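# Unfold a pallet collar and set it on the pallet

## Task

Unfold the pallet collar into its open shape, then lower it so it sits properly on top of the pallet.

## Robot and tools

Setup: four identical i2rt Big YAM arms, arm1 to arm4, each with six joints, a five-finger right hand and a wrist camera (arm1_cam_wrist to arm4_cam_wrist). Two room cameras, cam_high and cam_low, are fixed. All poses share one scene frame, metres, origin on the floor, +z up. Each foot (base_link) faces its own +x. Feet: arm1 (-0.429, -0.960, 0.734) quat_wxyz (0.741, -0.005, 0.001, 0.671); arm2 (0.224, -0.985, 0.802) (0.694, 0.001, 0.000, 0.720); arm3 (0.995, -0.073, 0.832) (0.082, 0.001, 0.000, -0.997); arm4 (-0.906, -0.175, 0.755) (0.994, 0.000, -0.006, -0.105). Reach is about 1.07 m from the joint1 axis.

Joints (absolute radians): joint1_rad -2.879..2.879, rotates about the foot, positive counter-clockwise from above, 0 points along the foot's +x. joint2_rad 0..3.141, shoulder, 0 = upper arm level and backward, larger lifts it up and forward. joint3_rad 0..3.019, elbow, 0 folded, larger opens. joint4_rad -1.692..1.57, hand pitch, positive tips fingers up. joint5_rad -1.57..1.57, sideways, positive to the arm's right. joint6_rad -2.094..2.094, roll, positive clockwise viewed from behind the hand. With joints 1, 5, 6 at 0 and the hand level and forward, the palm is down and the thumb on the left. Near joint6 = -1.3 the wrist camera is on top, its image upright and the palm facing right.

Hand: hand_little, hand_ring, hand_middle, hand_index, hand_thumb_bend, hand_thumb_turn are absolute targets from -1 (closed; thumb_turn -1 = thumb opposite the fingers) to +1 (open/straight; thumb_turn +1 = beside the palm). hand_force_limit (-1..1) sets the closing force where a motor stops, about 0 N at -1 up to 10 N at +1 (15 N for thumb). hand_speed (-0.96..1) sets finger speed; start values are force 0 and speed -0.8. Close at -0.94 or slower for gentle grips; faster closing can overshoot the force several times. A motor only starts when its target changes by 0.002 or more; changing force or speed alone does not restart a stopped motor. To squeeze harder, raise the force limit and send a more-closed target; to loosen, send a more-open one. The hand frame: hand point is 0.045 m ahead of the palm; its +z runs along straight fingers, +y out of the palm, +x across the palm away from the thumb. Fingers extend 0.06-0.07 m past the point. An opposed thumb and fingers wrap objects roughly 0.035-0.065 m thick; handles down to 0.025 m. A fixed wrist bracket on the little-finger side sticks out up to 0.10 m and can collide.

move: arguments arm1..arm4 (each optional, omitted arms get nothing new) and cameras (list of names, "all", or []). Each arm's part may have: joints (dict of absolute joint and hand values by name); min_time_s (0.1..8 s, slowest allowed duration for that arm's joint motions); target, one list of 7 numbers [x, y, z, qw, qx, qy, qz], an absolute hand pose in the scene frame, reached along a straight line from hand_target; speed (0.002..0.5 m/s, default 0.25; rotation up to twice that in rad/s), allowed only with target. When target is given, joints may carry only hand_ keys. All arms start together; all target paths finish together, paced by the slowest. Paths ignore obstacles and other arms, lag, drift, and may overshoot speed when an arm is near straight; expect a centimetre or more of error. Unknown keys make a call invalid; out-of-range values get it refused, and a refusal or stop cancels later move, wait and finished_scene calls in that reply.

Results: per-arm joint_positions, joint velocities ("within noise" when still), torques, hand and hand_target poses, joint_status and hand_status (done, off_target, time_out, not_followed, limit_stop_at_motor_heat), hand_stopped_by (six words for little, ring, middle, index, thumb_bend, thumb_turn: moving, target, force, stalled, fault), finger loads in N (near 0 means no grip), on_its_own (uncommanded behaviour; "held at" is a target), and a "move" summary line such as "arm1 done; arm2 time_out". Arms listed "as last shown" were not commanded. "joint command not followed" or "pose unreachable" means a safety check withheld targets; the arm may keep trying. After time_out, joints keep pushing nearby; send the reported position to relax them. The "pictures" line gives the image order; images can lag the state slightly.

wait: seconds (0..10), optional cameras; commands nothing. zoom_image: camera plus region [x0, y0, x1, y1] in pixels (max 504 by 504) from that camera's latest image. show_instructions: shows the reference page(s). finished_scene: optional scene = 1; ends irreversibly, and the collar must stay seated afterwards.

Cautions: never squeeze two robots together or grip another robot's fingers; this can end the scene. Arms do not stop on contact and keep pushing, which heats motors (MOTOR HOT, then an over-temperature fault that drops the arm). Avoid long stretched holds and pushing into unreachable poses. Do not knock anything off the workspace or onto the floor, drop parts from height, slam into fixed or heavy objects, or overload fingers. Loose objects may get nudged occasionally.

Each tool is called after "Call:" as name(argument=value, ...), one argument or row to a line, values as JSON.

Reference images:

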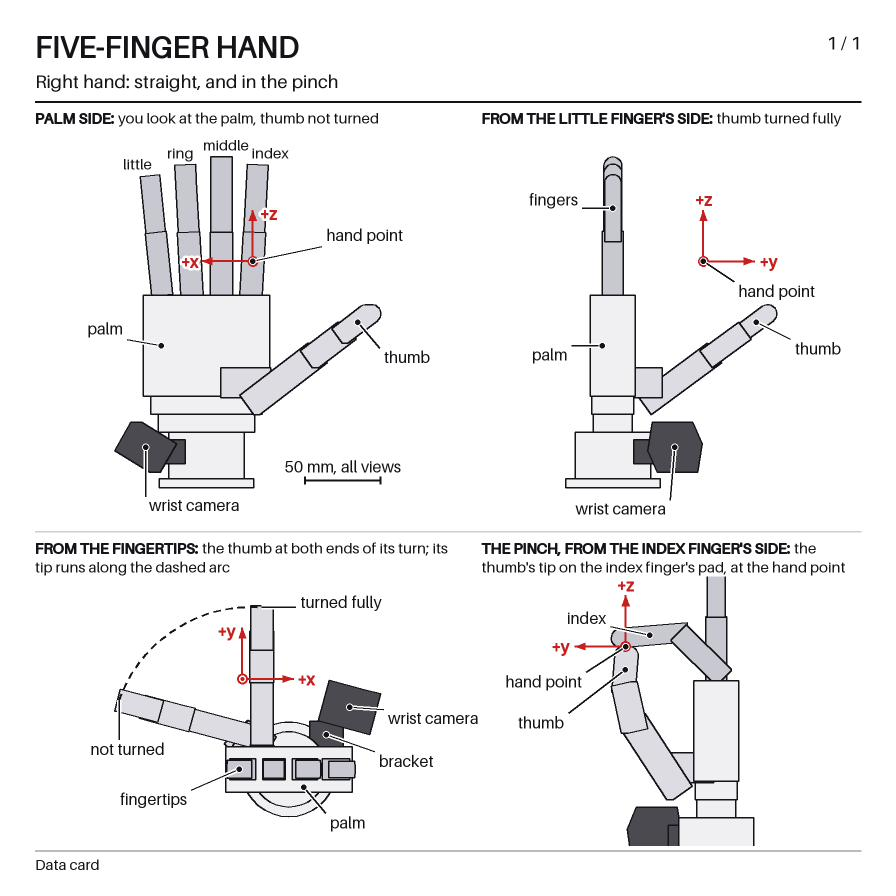

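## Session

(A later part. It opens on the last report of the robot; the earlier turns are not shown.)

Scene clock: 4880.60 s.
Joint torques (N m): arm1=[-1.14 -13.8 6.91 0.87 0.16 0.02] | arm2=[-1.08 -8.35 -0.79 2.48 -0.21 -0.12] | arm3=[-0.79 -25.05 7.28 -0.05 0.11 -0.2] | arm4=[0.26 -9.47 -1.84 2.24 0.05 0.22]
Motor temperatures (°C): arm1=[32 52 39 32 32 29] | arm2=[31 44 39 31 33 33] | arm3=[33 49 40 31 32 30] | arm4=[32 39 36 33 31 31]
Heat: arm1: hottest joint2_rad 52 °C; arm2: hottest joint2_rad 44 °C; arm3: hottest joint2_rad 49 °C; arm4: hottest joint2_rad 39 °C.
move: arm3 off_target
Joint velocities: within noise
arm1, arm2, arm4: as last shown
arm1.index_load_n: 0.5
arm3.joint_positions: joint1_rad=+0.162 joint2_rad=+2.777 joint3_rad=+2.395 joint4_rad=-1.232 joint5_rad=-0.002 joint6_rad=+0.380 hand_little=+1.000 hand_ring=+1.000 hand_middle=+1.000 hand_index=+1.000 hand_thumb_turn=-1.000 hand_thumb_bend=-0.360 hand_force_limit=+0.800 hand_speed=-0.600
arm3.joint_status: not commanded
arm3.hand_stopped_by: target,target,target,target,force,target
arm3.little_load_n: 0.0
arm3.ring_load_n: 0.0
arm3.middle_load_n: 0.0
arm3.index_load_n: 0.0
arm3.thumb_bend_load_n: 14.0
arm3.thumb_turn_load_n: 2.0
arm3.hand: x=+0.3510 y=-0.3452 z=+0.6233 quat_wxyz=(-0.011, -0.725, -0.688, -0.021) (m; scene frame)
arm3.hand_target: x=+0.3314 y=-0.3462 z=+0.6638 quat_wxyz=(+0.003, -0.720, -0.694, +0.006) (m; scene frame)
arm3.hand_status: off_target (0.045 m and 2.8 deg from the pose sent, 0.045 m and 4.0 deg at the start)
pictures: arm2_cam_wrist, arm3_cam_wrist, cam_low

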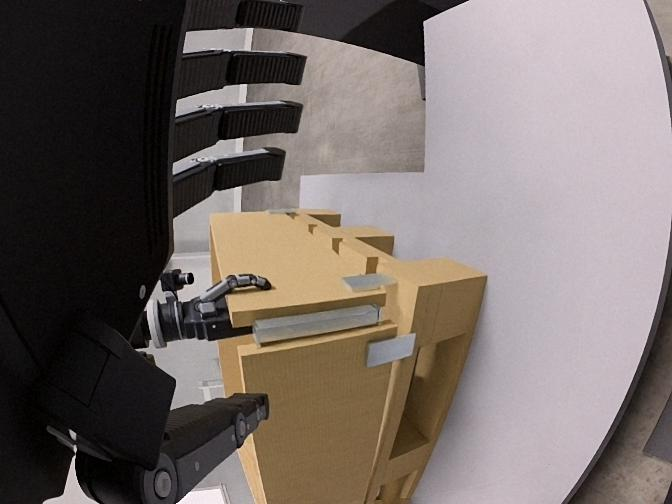

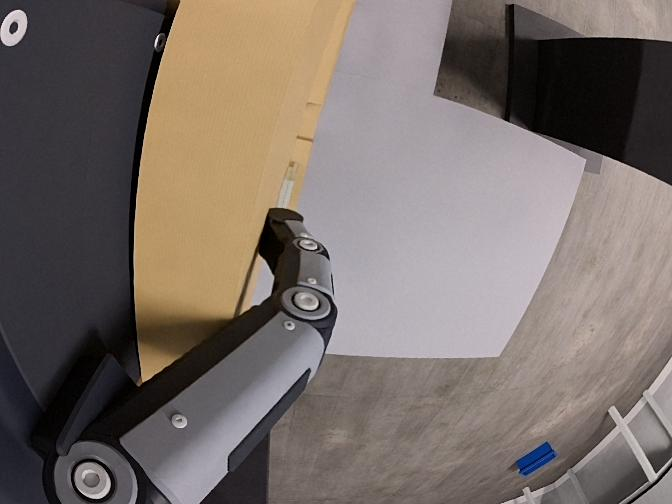

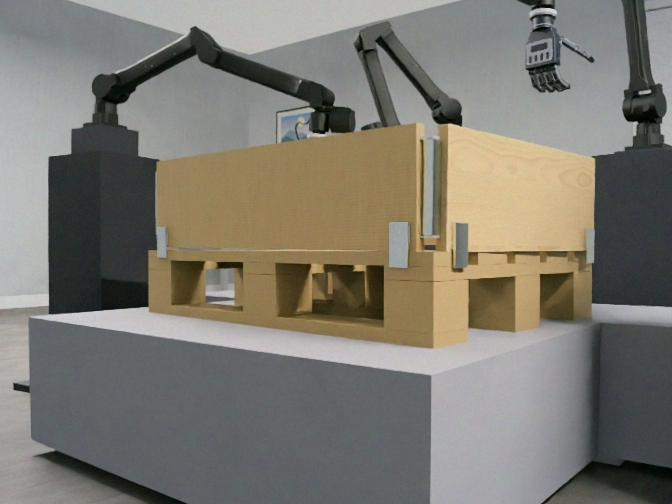

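Call:
move(
  arm3={"target": [0.358, -0.345, 0.668, 0.0, 0.7203, 0.6937, 0.0], "speed": 0.03},
  cameras=["arm3_cam_wrist", "arm2_cam_wrist", "cam_low"],
)

Call:
zoom_image(
  camera="arm2_cam_wrist",
  region=[300, 240, 480, 390],
)

Scene clock: 4883.93 s.
Joint torques (N m): arm1=[-1.08 -13.8 6.9 0.88 0.16 0.02] | arm2=[-1.03 -8.35 -0.77 2.48 -0.21 -0.12] | arm3=[0.56 -25.7 5.46 -1.54 0.09 -0.4] | arm4=[0.15 -9.41 -1.84 2.28 0.05 0.22]
Motor temperatures (°C): arm1=[32 52 39 32 32 29] | arm2=[31 44 39 31 33 33] | arm3=[33 49 40 31 32 31] | arm4=[32 39 36 33 31 31]
Heat: arm1: hottest joint2_rad 52 °C; arm2: hottest joint2_rad 44 °C; arm3: hottest joint2_rad 49 °C; arm4: hottest joint2_rad 39 °C.
move: arm3 off_target
Joint velocities: within noise
arm1, arm2, arm4: as last shown
arm1.index_load_n: 0.0
arm3.joint_positions: joint1_rad=+0.161 joint2_rad=+2.704 joint3_rad=+2.247 joint4_rad=-1.117 joint5_rad=+0.003 joint6_rad=+0.412 hand_little=+1.000 hand_ring=+1.000 hand_middle=+1.000 hand_index=+1.000 hand_thumb_turn=-1.000 hand_thumb_bend=-0.360 hand_force_limit=+0.800 hand_speed=-0.600
arm3.joint_status: not commanded
arm3.hand_stopped_by: target,target,target,target,force,target
arm3.little_load_n: 0.0
arm3.ring_load_n: 0.0
arm3.middle_load_n: 0.0
arm3.index_load_n: 0.0
arm3.thumb_bend_load_n: 15.0
arm3.thumb_turn_load_n: 2.0
arm3.hand: x=+0.3555 y=-0.3431 z=+0.6229 quat_wxyz=(+0.000, -0.737, -0.676, -0.003) (m; scene frame)
arm3.hand_target: x=+0.3557 y=-0.3439 z=+0.6659 quat_wxyz=(+0.002, -0.721, -0.693, +0.000) (m; scene frame)
arm3.hand_status: off_target (0.045 m and 2.8 deg from the pose sent, 0.045 m and 2.8 deg at the start)
pictures: arm2_cam_wrist, arm3_cam_wrist, cam_low

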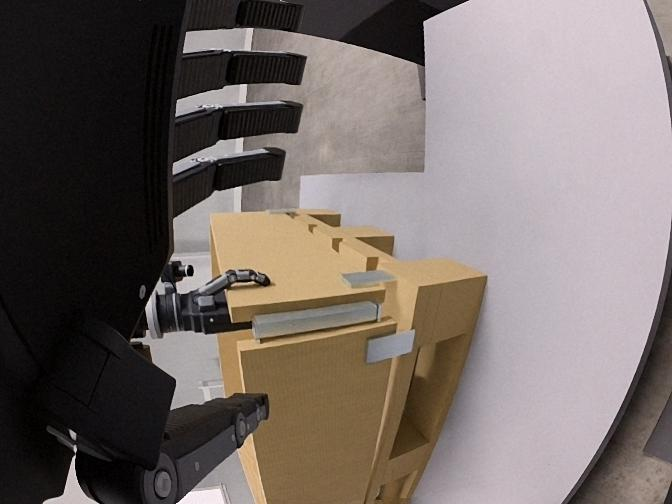

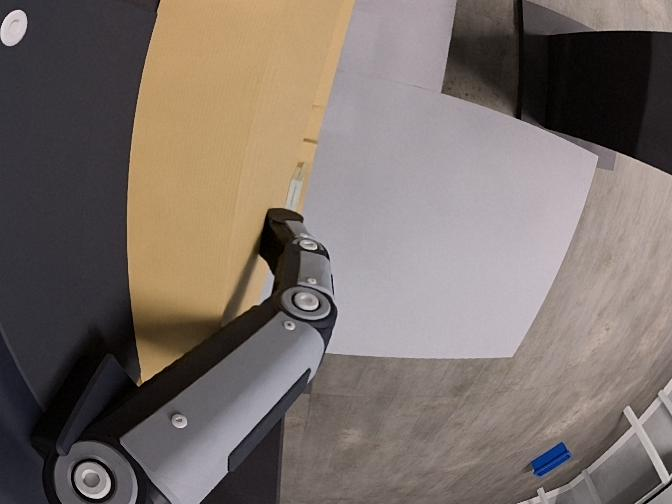

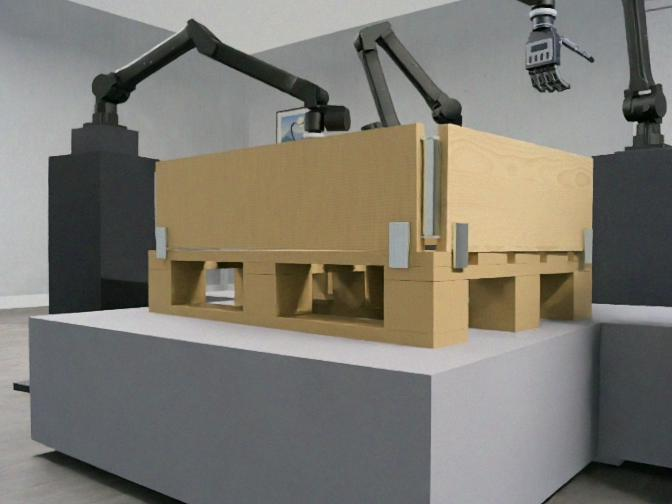

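Scaled by 2.800 from the camera's 672x504 image, which has a finer 960x720 frame.

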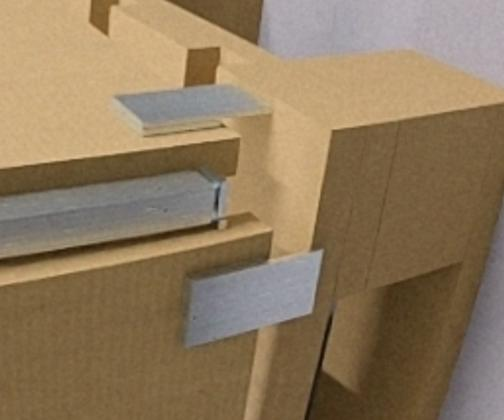

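Call:
move(
  arm3={"target": [0.375, -0.345, 0.668, 0.0, 0.7203, 0.6937, 0.0], "speed": 0.03},
  cameras=["arm3_cam_wrist", "arm2_cam_wrist", "cam_low"],
)

Call:
zoom_image(
  camera="arm2_cam_wrist",
  region=[300, 240, 480, 390],
)

Scene clock: 4889.17 s.
Joint torques (N m): arm1=[-0.91 -13.74 6.93 0.84 0.16 0.02] | arm2=[-0.97 -8.35 -0.79 2.51 -0.21 -0.12] | arm3=[1.2 -21.48 7.08 -0.83 0.01 -0.15] | arm4=[0.03 -9.35 -1.85 2.24 0.04 0.23]
Motor temperatures (°C): arm1=[32 52 39 32 32 29] | arm2=[31 44 39 31 33 33] | arm3=[33 48 40 31 32 31] | arm4=[32 39 36 33 31 31]
Heat: arm1: hottest joint2_rad 52 °C; arm2: hottest joint2_rad 44 °C; arm3: hottest joint2_rad 48 °C; arm4: hottest joint2_rad 39 °C.
move: arm3 off_target
Joint velocities: within noise
arm1.joint_positions: joint1_rad=-0.147 joint2_rad=+1.734 joint3_rad=+1.499 joint4_rad=-1.262 joint5_rad=-0.012 joint6_rad=-0.040 hand_little=-0.019 hand_ring=-0.027 hand_middle=-0.023 hand_index=-0.020 hand_thumb_turn=+1.000 hand_thumb_bend=+0.900 hand_force_limit=+1.000 hand_speed=-0.500
arm1.joint_status: not commanded
arm1.hand_stopped_by: target,force,force,target,target,target
arm1.little_load_n: 0.0
arm1.ring_load_n: 0.0
arm1.middle_load_n: 0.0
arm1.index_load_n: 0.0
arm1.thumb_bend_load_n: -0.5
arm1.thumb_turn_load_n: 0.0
arm1.hand: x=-0.3415 y=-0.4852 z=+0.8628 quat_wxyz=(-0.033, +0.994, -0.103, +0.003) (m; scene frame)
arm1.hand_target: x=-0.3402 y=-0.4810 z=+0.8718 quat_wxyz=(-0.050, +0.994, -0.102, +0.007) (m; scene frame)
arm1.hand_status: not commanded
arm2: as last shown
arm3.joint_positions: joint1_rad=+0.166 joint2_rad=+2.601 joint3_rad=+2.112 joint4_rad=-1.100 joint5_rad=+0.007 joint6_rad=+0.392 hand_little=+1.000 hand_ring=+1.000 hand_middle=+1.000 hand_index=+1.000 hand_thumb_turn=-1.000 hand_thumb_bend=-0.363 hand_force_limit=+0.800 hand_speed=-0.600
arm3.joint_status: not commanded
arm3.hand_stopped_by: target,target,target,target,force,target
arm3.little_load_n: 0.0
arm3.ring_load_n: 0.0
arm3.middle_load_n: 0.0
arm3.index_load_n: 0.0
arm3.thumb_bend_load_n: 0.0
arm3.thumb_turn_load_n: 0.0
arm3.hand: x=+0.3777 y=-0.3370 z=+0.6502 quat_wxyz=(-0.001, -0.728, -0.685, -0.011) (m; scene frame)
arm3.hand_target: x=+0.3773 y=-0.3429 z=+0.6676 quat_wxyz=(+0.000, -0.720, -0.694, -0.006) (m; scene frame)
arm3.hand_status: off_target (0.020 m and 1.9 deg from the pose sent, 0.049 m and 2.8 deg at the start)
arm4.joint_positions: joint1_rad=-0.856 joint2_rad=+2.282 joint3_rad=+0.258 joint4_rad=+1.540 joint5_rad=-0.356 joint6_rad=-0.156 hand_little=-0.210 hand_ring=-0.150 hand_middle=-0.098 hand_index=-0.020 hand_thumb_turn=+1.000 hand_thumb_bend=-0.100 hand_force_limit=+1.000 hand_speed=+0.300
arm4.joint_status: not commanded
arm4.hand_stopped_by: target,target,target,target,target,target
arm4.little_load_n: 0.0
arm4.ring_load_n: -0.5
arm4.middle_load_n: 0.0
arm4.index_load_n: 0.0
arm4.thumb_bend_load_n: 0.0
arm4.thumb_turn_load_n: 0.0
arm4.hand: x=-0.6615 y=-0.4340 z=+0.6157 quat_wxyz=(-0.242, +0.357, -0.765, +0.478) (m; scene frame)
arm4.hand_target: x=-0.6569 y=-0.4353 z=+0.6207 quat_wxyz=(-0.247, +0.353, -0.760, +0.486) (m; scene frame)
arm4.hand_status: not commanded
pictures: arm2_cam_wrist, arm3_cam_wrist, cam_low

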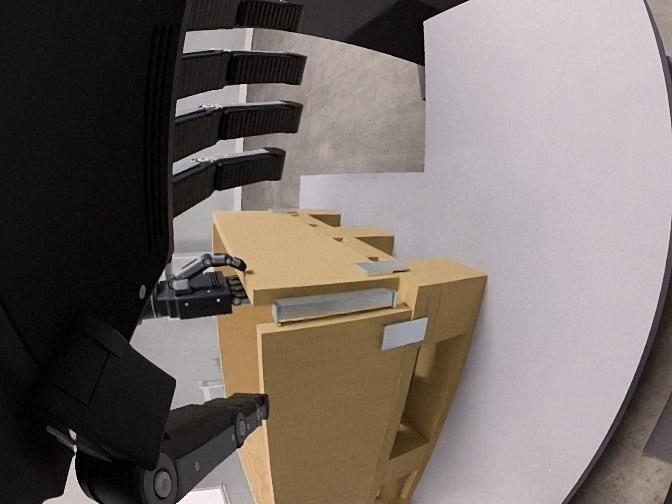

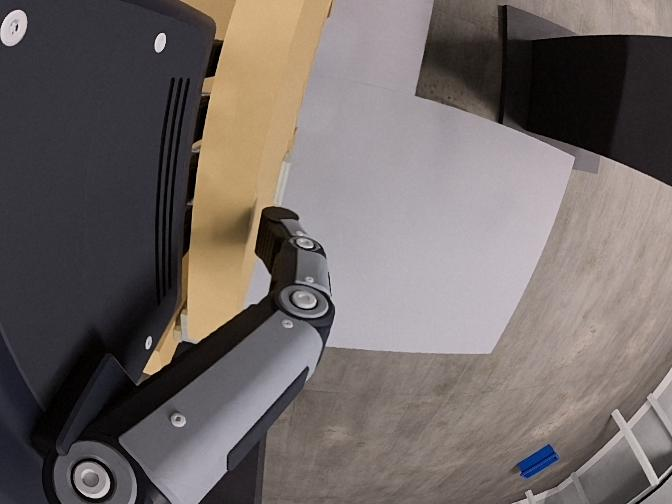

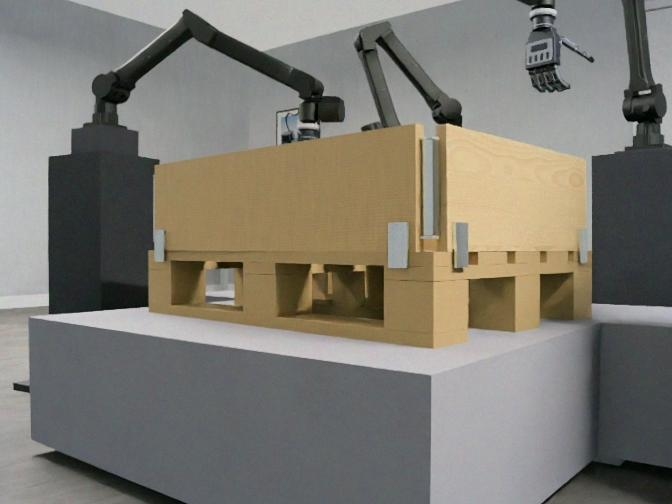

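Scaled by 2.800 from the camera's 672x504 image, which has a finer 960x720 frame.

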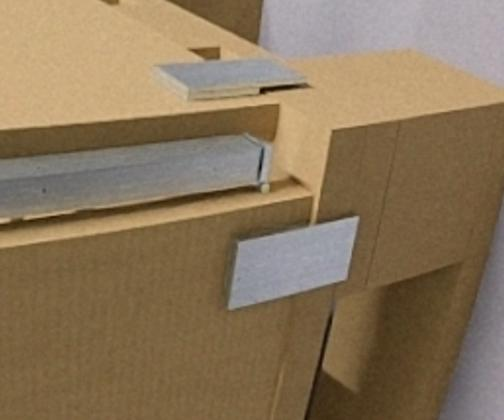

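Call:
zoom_image(
  camera="cam_low",
  region=[380, 190, 610, 300],
)

Call:
zoom_image(
  camera="cam_low",
  region=[120, 190, 420, 310],
)

Call:
zoom_image(
  camera="arm2_cam_wrist",
  region=[200, 190, 440, 400],
)

Scaled by 2.191 from the camera's 672x504 image, which has a finer 960x720 frame.

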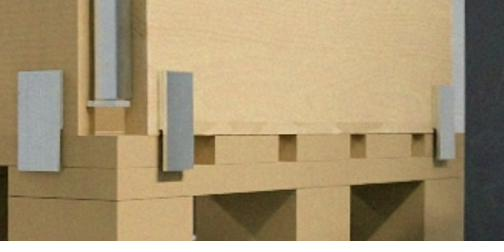

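Scaled by 1.680 from the camera's 672x504 image, which has a finer 960x720 frame.

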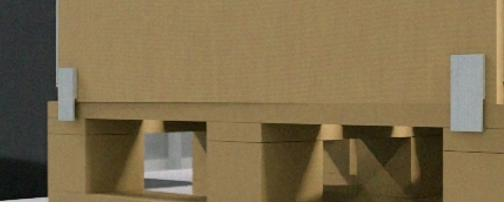

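Scaled by 2.100 from the camera's 672x504 image, which has a finer 960x720 frame.

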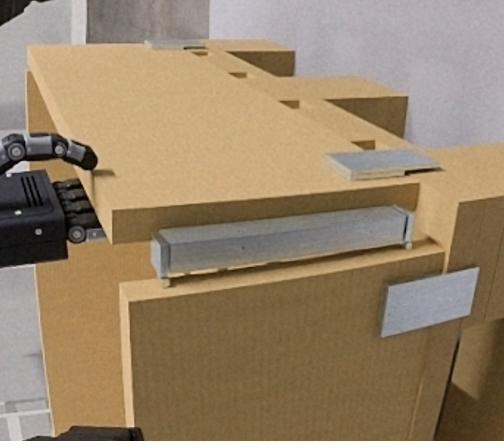

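Call:
move(
  arm3={"joints": {"hand_thumb_bend": 0.9, "hand_speed": -0.3}},
  cameras=["arm3_cam_wrist", "arm2_cam_wrist", "arm4_cam_wrist"],
)

Call:
zoom_image(
  camera="arm4_cam_wrist",
  region=[220, 300, 480, 500],
)

Scene clock: 4896.03 s.
Joint torques (N m): arm1=[-1.2 -13.74 6.9 0.87 0.16 0.01] | arm2=[-0.97 -8.35 -0.77 2.48 -0.21 -0.11] | arm3=[0.32 -21.36 6.79 -0.64 -0.06 -0.14] | arm4=[0.03 -9.41 -1.85 2.24 0.04 0.23]
Motor temperatures (°C): arm1=[32 52 39 32 32 29] | arm2=[31 44 39 31 33 33] | arm3=[33 48 40 31 32 31] | arm4=[32 39 36 33 31 31]
Heat: arm1: hottest joint2_rad 52 °C; arm2: hottest joint2_rad 44 °C; arm3: hottest joint2_rad 48 °C; arm4: hottest joint2_rad 39 °C.
move: arm3 done
Joint velocities: within noise
arm1, arm2, arm4: as last shown
arm1.thumb_bend_load_n: 0.0
arm3.joint_positions: joint1_rad=+0.166 joint2_rad=+2.601 joint3_rad=+2.112 joint4_rad=-1.102 joint5_rad=+0.007 joint6_rad=+0.392 hand_little=+1.000 hand_ring=+1.000 hand_middle=+1.000 hand_index=+1.000 hand_thumb_turn=-1.000 hand_thumb_bend=+0.900 hand_force_limit=+0.800 hand_speed=-0.300
arm3.joint_status: all done
arm3.hand_stopped_by: target,target,target,target,target,target
arm3.little_load_n: 0.0
arm3.ring_load_n: 0.0
arm3.middle_load_n: 0.0
arm3.index_load_n: 0.0
arm3.thumb_bend_load_n: -0.5
arm3.thumb_turn_load_n: 0.0
arm3.hand: x=+0.3781 y=-0.3368 z=+0.6502 quat_wxyz=(-0.001, -0.728, -0.685, -0.012) (m; scene frame)
arm3.hand_target: x=+0.3777 y=-0.3428 z=+0.6677 quat_wxyz=(-0.001, -0.720, -0.694, -0.007) (m; scene frame)
arm3.hand_status: not commanded
arm4.ring_load_n: 0.0
pictures: arm2_cam_wrist, arm3_cam_wrist, arm4_cam_wrist

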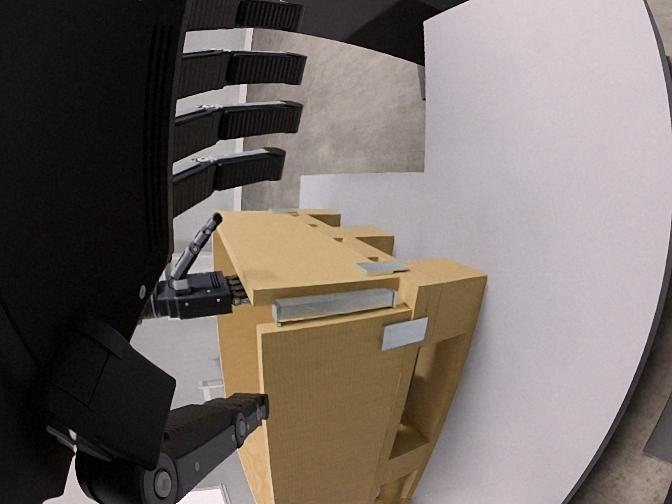

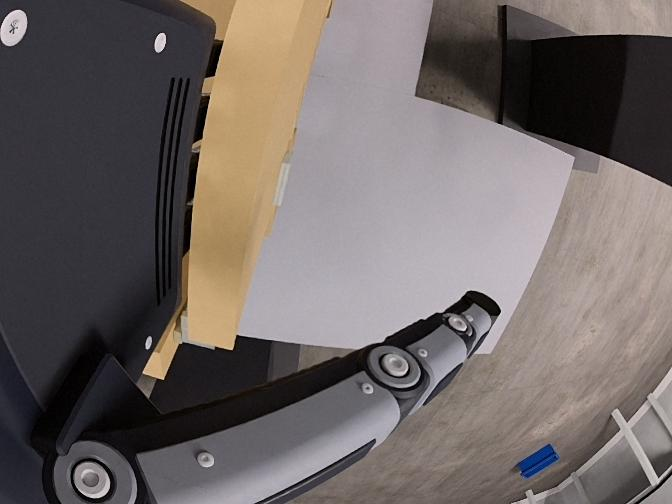

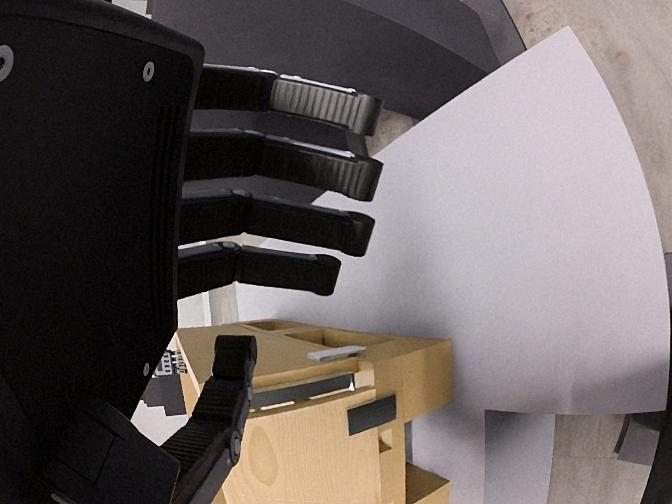

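Scaled by 1.938 from the camera's 672x504 image, which has a finer 960x720 frame.

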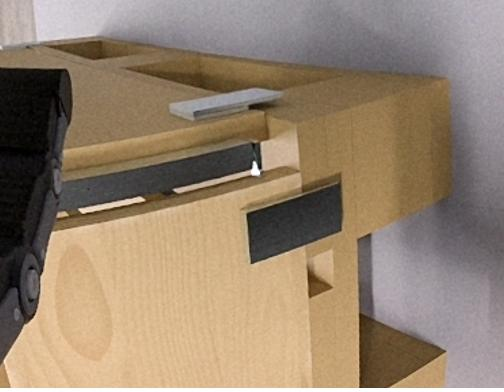

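Call:
move(
  arm3={"target": [0.362, -0.340, 0.672, 0.0, 0.7203, 0.6937, 0.0], "speed": 0.05},
  cameras=["arm3_cam_wrist"],
)

Call:
move(
  arm3={"target": [0.362, -0.335, 0.86, 0.0, 0.7203, 0.6937, 0.0], "speed": 0.12},
  cameras=["arm3_cam_wrist", "arm2_cam_wrist", "cam_low", "cam_high"],
)

Scene clock: 4903.17 s.
Joint torques (N m): arm1=[-1.03 -13.68 6.91 0.87 0.16 0.02] | arm2=[-0.97 -8.47 -0.8 2.5 -0.21 -0.11] | arm3=[1.03 -19.66 10.77 -0.85 -0.04 -0.11] | arm4=[0.15 -9.47 -1.81 2.25 0.05 0.22]
Motor temperatures (°C): arm1=[32 52 39 32 32 29] | arm2=[31 44 39 31 33 33] | arm3=[33 47 40 31 32 31] | arm4=[32 39 36 33 31 31]
Heat: arm1: hottest joint2_rad 52 °C; arm2: hottest joint2_rad 44 °C; arm3: hottest joint2_rad 47 °C; arm4: hottest joint2_rad 39 °C.
move: arm3 off_target
Joint velocities: within noise
arm1, arm4: as last shown
arm2.joint_positions: joint1_rad=-0.746 joint2_rad=+2.304 joint3_rad=+0.404 joint4_rad=+1.542 joint5_rad=-0.238 joint6_rad=-0.061 hand_little=+0.500 hand_ring=+0.480 hand_middle=+0.480 hand_index=+0.480 hand_thumb_turn=+1.000 hand_thumb_bend=+1.000 hand_force_limit=+1.000 hand_speed=-0.850
arm2.joint_status: not commanded
arm2.hand_stopped_by: target,target,target,target,target,target
arm2.little_load_n: 0.0
arm2.ring_load_n: 0.0
arm2.middle_load_n: 0.0
arm2.index_load_n: 0.0
arm2.thumb_bend_load_n: 0.0
arm2.thumb_turn_load_n: -0.5
arm2.hand: x=+0.4435 y=-0.6189 z=+0.6595 quat_wxyz=(-0.561, +0.795, -0.196, +0.122) (m; scene frame)
arm2.hand_target: x=+0.4497 y=-0.6176 z=+0.6610 quat_wxyz=(-0.569, +0.789, -0.191, +0.129) (m; scene frame)
arm2.hand_status: not commanded
arm3.joint_positions: joint1_rad=+0.159 joint2_rad=+2.601 joint3_rad=+2.131 joint4_rad=-1.122 joint5_rad=+0.003 joint6_rad=+0.380 hand_little=+1.000 hand_ring=+1.000 hand_middle=+1.000 hand_index=+1.000 hand_thumb_turn=-1.000 hand_thumb_bend=+0.900 hand_force_limit=+0.800 hand_speed=-0.300
arm3.joint_status: not commanded
arm3.hand_stopped_by: target,target,target,target,target,target
arm3.little_load_n: 0.0
arm3.ring_load_n: 0.0
arm3.middle_load_n: 0.0
arm3.index_load_n: 0.0
arm3.thumb_bend_load_n: 0.0
arm3.thumb_turn_load_n: 0.0
arm3.hand: x=+0.3745 y=-0.3341 z=+0.6568 quat_wxyz=(-0.004, -0.726, -0.687, -0.012) (m; scene frame)
arm3.hand_target: x=+0.3591 y=-0.3366 z=+0.6720 quat_wxyz=(+0.001, -0.722, -0.692, +0.003) (m; scene frame)
arm3.hand_status: off_target (0.021 m and 1.7 deg from the pose sent, 0.027 m and 1.9 deg at the start)
pictures: arm3_cam_wrist

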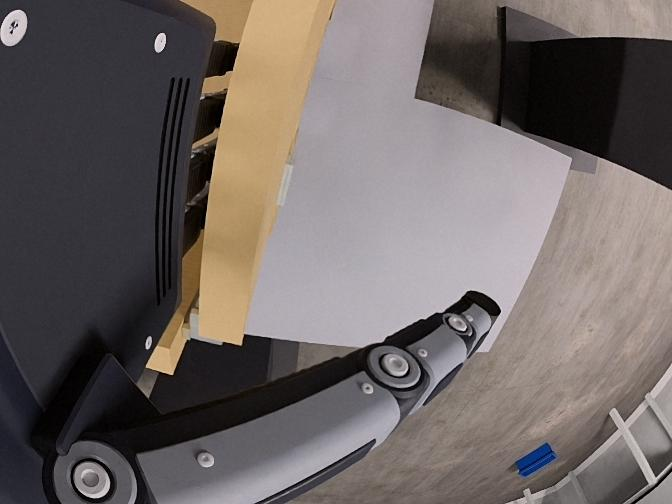

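Scene clock: 4905.43 s.
Joint torques (N m): arm1=[-1.03 -13.86 6.89 0.85 0.16 0.03] | arm2=[-1.03 -8.29 -0.77 2.48 -0.21 -0.11] | arm3=[-0.91 -22.01 11.62 -0.79 -0.09 -0.15] | arm4=[0.15 -9.47 -1.84 2.25 0.05 0.23]
Motor temperatures (°C): arm1=[32 51 39 32 32 29] | arm2=[31 44 39 31 33 33] | arm3=[33 47 40 31 32 31] | arm4=[32 39 36 33 31 31]
Heat: arm1: hottest joint2_rad 51 °C; arm2: hottest joint2_rad 44 °C; arm3: hottest joint2_rad 47 °C; arm4: hottest joint2_rad 39 °C.
move: arm3 off_target
Joint velocities: within noise
arm1, arm2, arm4: as last shown
arm1.ring_load_n: 0.5
arm2.thumb_turn_load_n: 0.0
arm3.joint_positions: joint1_rad=+0.159 joint2_rad=+2.431 joint3_rad=+2.269 joint4_rad=-1.453 joint5_rad=+0.003 joint6_rad=+0.375 hand_little=+1.000 hand_ring=+1.000 hand_middle=+1.000 hand_index=+1.000 hand_thumb_turn=-1.000 hand_thumb_bend=+0.900 hand_force_limit=+0.800 hand_speed=-0.300
arm3.joint_status: not commanded
arm3.hand_stopped_by: target,target,target,target,target,target
arm3.little_load_n: 0.0
arm3.ring_load_n: 0.0
arm3.middle_load_n: 0.0
arm3.index_load_n: 0.0
arm3.thumb_bend_load_n: 0.0
arm3.thumb_turn_load_n: 0.0
arm3.hand: x=+0.3723 y=-0.3346 z=+0.8285 quat_wxyz=(-0.009, -0.725, -0.689, -0.022) (m; scene frame)
arm3.hand_target: x=+0.3599 y=-0.3369 z=+0.8597 quat_wxyz=(+0.001, -0.720, -0.694, +0.003) (m; scene frame)
arm3.hand_status: off_target (0.033 m and 2.8 deg from the pose sent, 0.204 m and 1.7 deg at the start)
pictures: arm2_cam_wrist, arm3_cam_wrist, cam_high, cam_low

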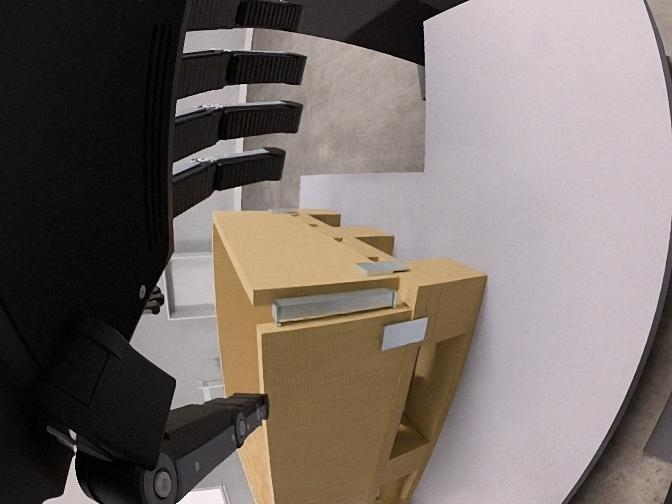

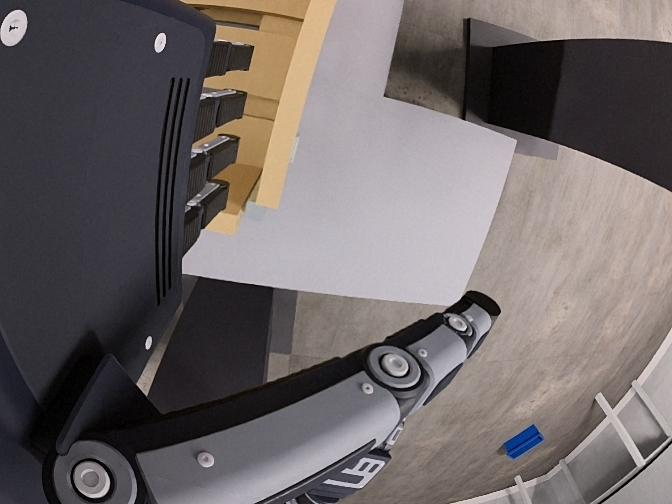

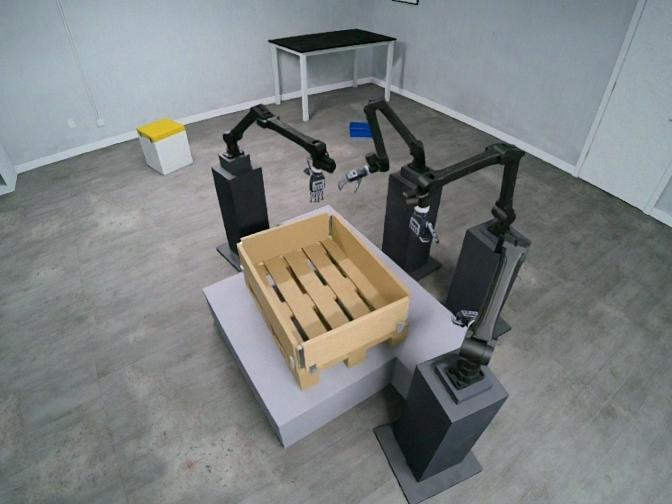

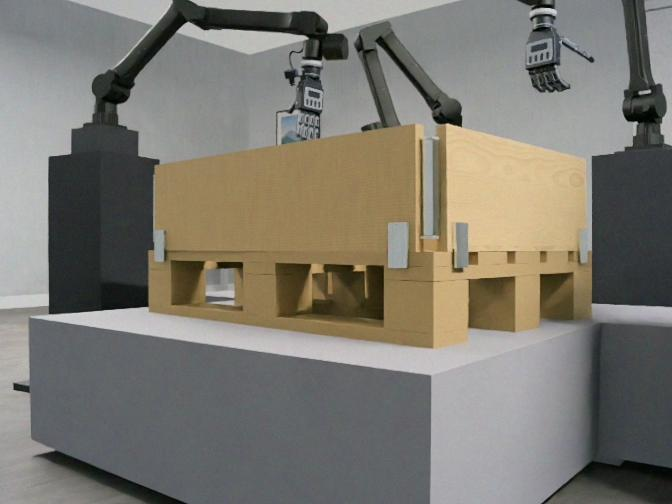

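Call:
zoom_image(
  camera="cam_low",
  region=[380, 190, 610, 300],
)

Call:
zoom_image(
  camera="cam_low",
  region=[120, 190, 420, 310],
)

Call:
zoom_image(
  camera="arm2_cam_wrist",
  region=[250, 200, 450, 370],
)

Call:
zoom_image(
  camera="cam_high",
  region=[230, 190, 430, 390],
)

Scaled by 2.191 from the camera's 672x504 image, which has a finer 960x720 frame.

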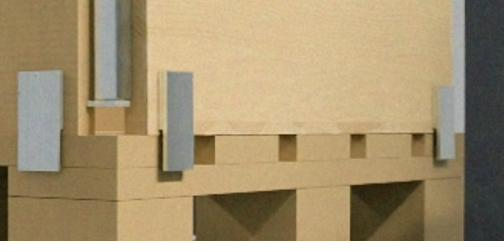

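Scaled by 1.680 from the camera's 672x504 image, which has a finer 960x720 frame.

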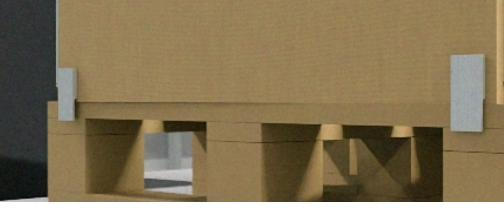

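Scaled by 2.520 from the camera's 672x504 image, which has a finer 960x720 frame.

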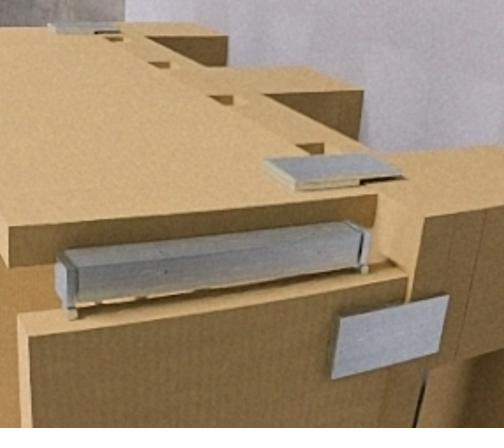

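Scaled by 2.520 from the camera's 672x504 image, which has a finer 960x720 frame.

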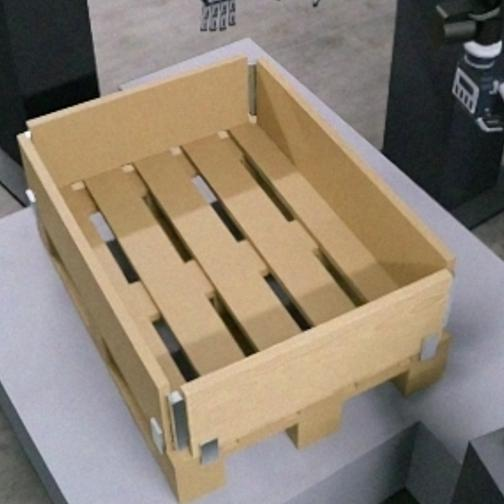

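Call:
move(
  arm3={"target": [0.58, -0.26, 0.88, 0.0, 0.7203, 0.6937, 0.0], "speed": 0.2},
  arm4={"target": [-0.69, -0.40, 0.72, -0.247, 0.353, -0.760, 0.486], "speed": 0.12},
  cameras=["all"],
)

Scene clock: 4912.27 s.
Joint torques (N m): arm1=[-1.03 -13.74 6.94 0.9 0.16 0.01] | arm2=[-1.08 -8.35 -0.76 2.5 -0.21 -0.12] | arm3=[-0.85 -14.45 7.51 0.46 -0.04 -0.15] | arm4=[-1.44 -5.01 2.3 0.84 -0.28 -0.04]
Motor temperatures (°C): arm1=[32 51 39 31 32 29] | arm2=[31 44 39 31 33 33] | arm3=[33 48 40 31 32 31] | arm4=[32 39 36 33 31 31]
Heat: arm1: hottest joint2_rad 51 °C; arm2: hottest joint2_rad 44 °C; arm3: hottest joint2_rad 48 °C; arm4: hottest joint2_rad 39 °C.
move: arm3 off_target; arm4 done
Joint velocities: within noise
arm1, arm2: as last shown
arm1.ring_load_n: 0.0
arm2.index_load_n: 0.5
arm3.joint_positions: joint1_rad=+0.159 joint2_rad=+1.760 joint3_rad=+1.278 joint4_rad=-1.132 joint5_rad=+0.003 joint6_rad=+0.371 hand_little=+1.000 hand_ring=+1.000 hand_middle=+1.000 hand_index=+1.000 hand_thumb_turn=-1.000 hand_thumb_bend=+0.900 hand_force_limit=+0.800 hand_speed=-0.300
arm3.joint_status: not commanded
arm3.hand_stopped_by: target,target,target,target,target,target
arm3.little_load_n: 0.0
arm3.ring_load_n: 0.0
arm3.middle_load_n: 0.0
arm3.index_load_n: 0.0
arm3.thumb_bend_load_n: 0.0
arm3.thumb_turn_load_n: 0.0
arm3.hand: x=+0.5921 y=-0.2605 z=+0.8771 quat_wxyz=(-0.009, -0.723, -0.690, -0.022) (m; scene frame)
arm3.hand_target: x=+0.5837 y=-0.2593 z=+0.8827 quat_wxyz=(-0.003, -0.720, -0.693, -0.006) (m; scene frame)
arm3.hand_status: off_target (0.012 m and 2.8 deg from the pose sent, 0.227 m and 2.8 deg at the start)
arm4.joint_positions: joint1_rad=-0.898 joint2_rad=+1.531 joint3_rad=+0.039 joint4_rad=+1.024 joint5_rad=-0.401 joint6_rad=-0.156 hand_little=-0.210 hand_ring=-0.150 hand_middle=-0.098 hand_index=-0.020 hand_thumb_turn=+1.000 hand_thumb_bend=-0.100 hand_force_limit=+1.000 hand_speed=+0.300
arm4.joint_status: not commanded
arm4.hand_stopped_by: target,target,target,target,target,target
arm4.little_load_n: 0.0
arm4.ring_load_n: 0.0
arm4.middle_load_n: 0.0
arm4.index_load_n: 0.0
arm4.thumb_bend_load_n: 0.0
arm4.thumb_turn_load_n: 0.0
arm4.hand: x=-0.6891 y=-0.3956 z=+0.7212 quat_wxyz=(-0.250, +0.351, -0.761, +0.485) (m; scene frame)
arm4.hand_target: x=-0.6921 y=-0.3949 z=+0.7189 quat_wxyz=(-0.247, +0.353, -0.763, +0.481) (m; scene frame)
arm4.hand_status: done (0.005 m and 0.5 deg from the pose sent, 0.113 m and 1.3 deg at the start)
pictures: arm1_cam_wrist, arm2_cam_wrist, arm3_cam_wrist, arm4_cam_wrist, cam_high, cam_low

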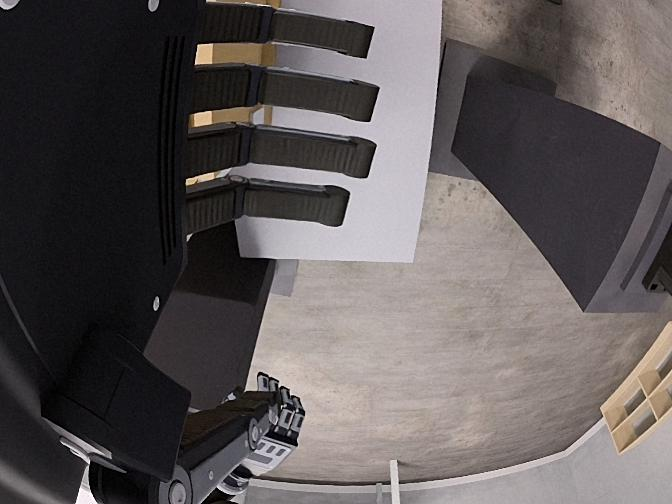

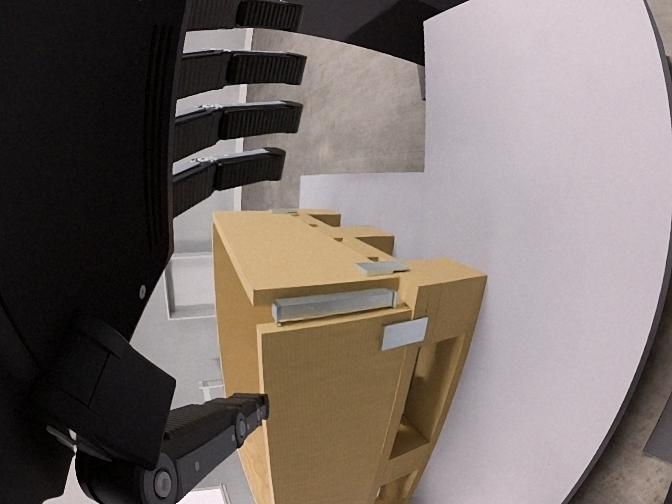

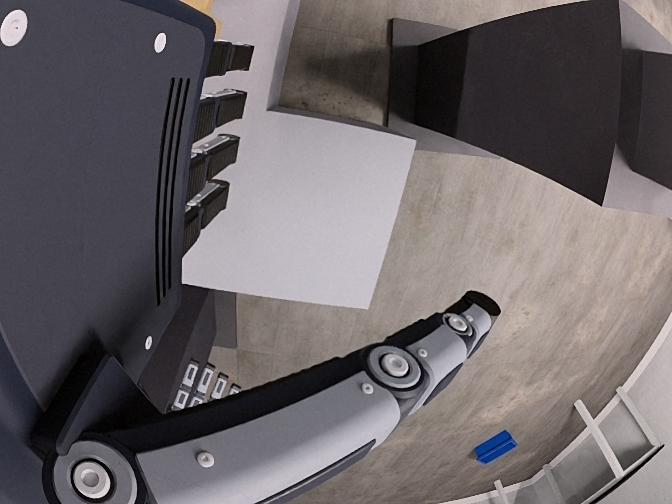

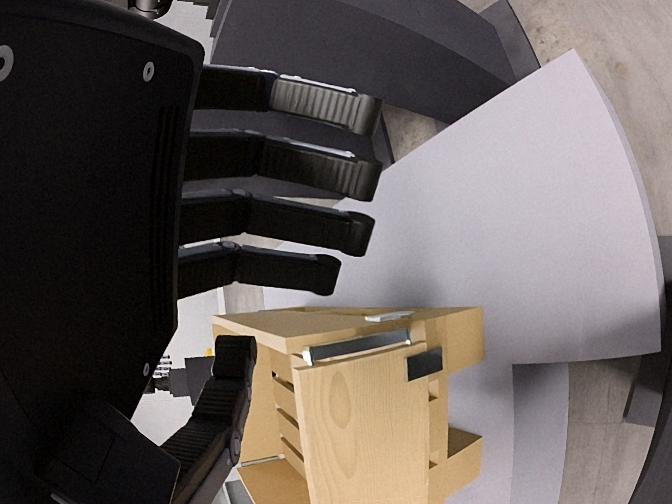

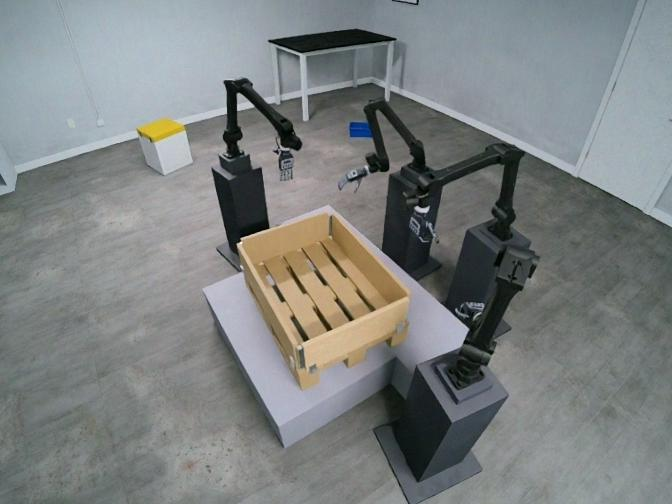

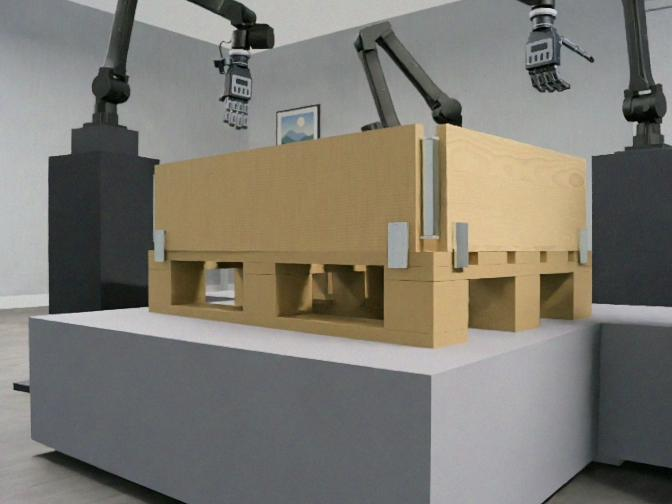

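Call:
zoom_image(
  camera="arm4_cam_wrist",
  region=[280, 290, 500, 490],
)

Scaled by 2.291 from the camera's 672x504 image, which has a finer 960x720 frame.

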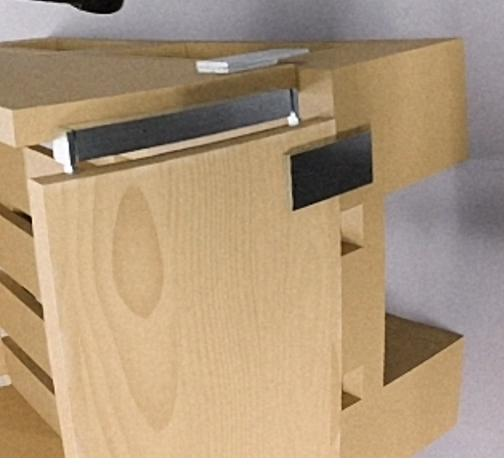

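Call:
zoom_image(
  camera="arm4_cam_wrist",
  region=[350, 295, 500, 385],
)

Scaled by 3.360 from the camera's 672x504 image, which has a finer 960x720 frame.

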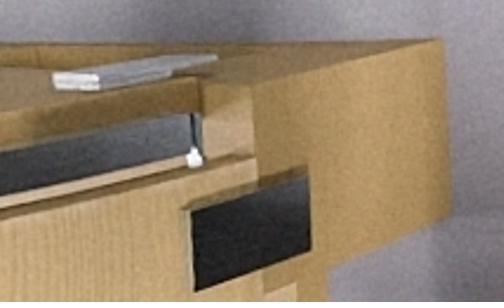

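Call:
finished_scene(
)

The scene is finished: the task was done.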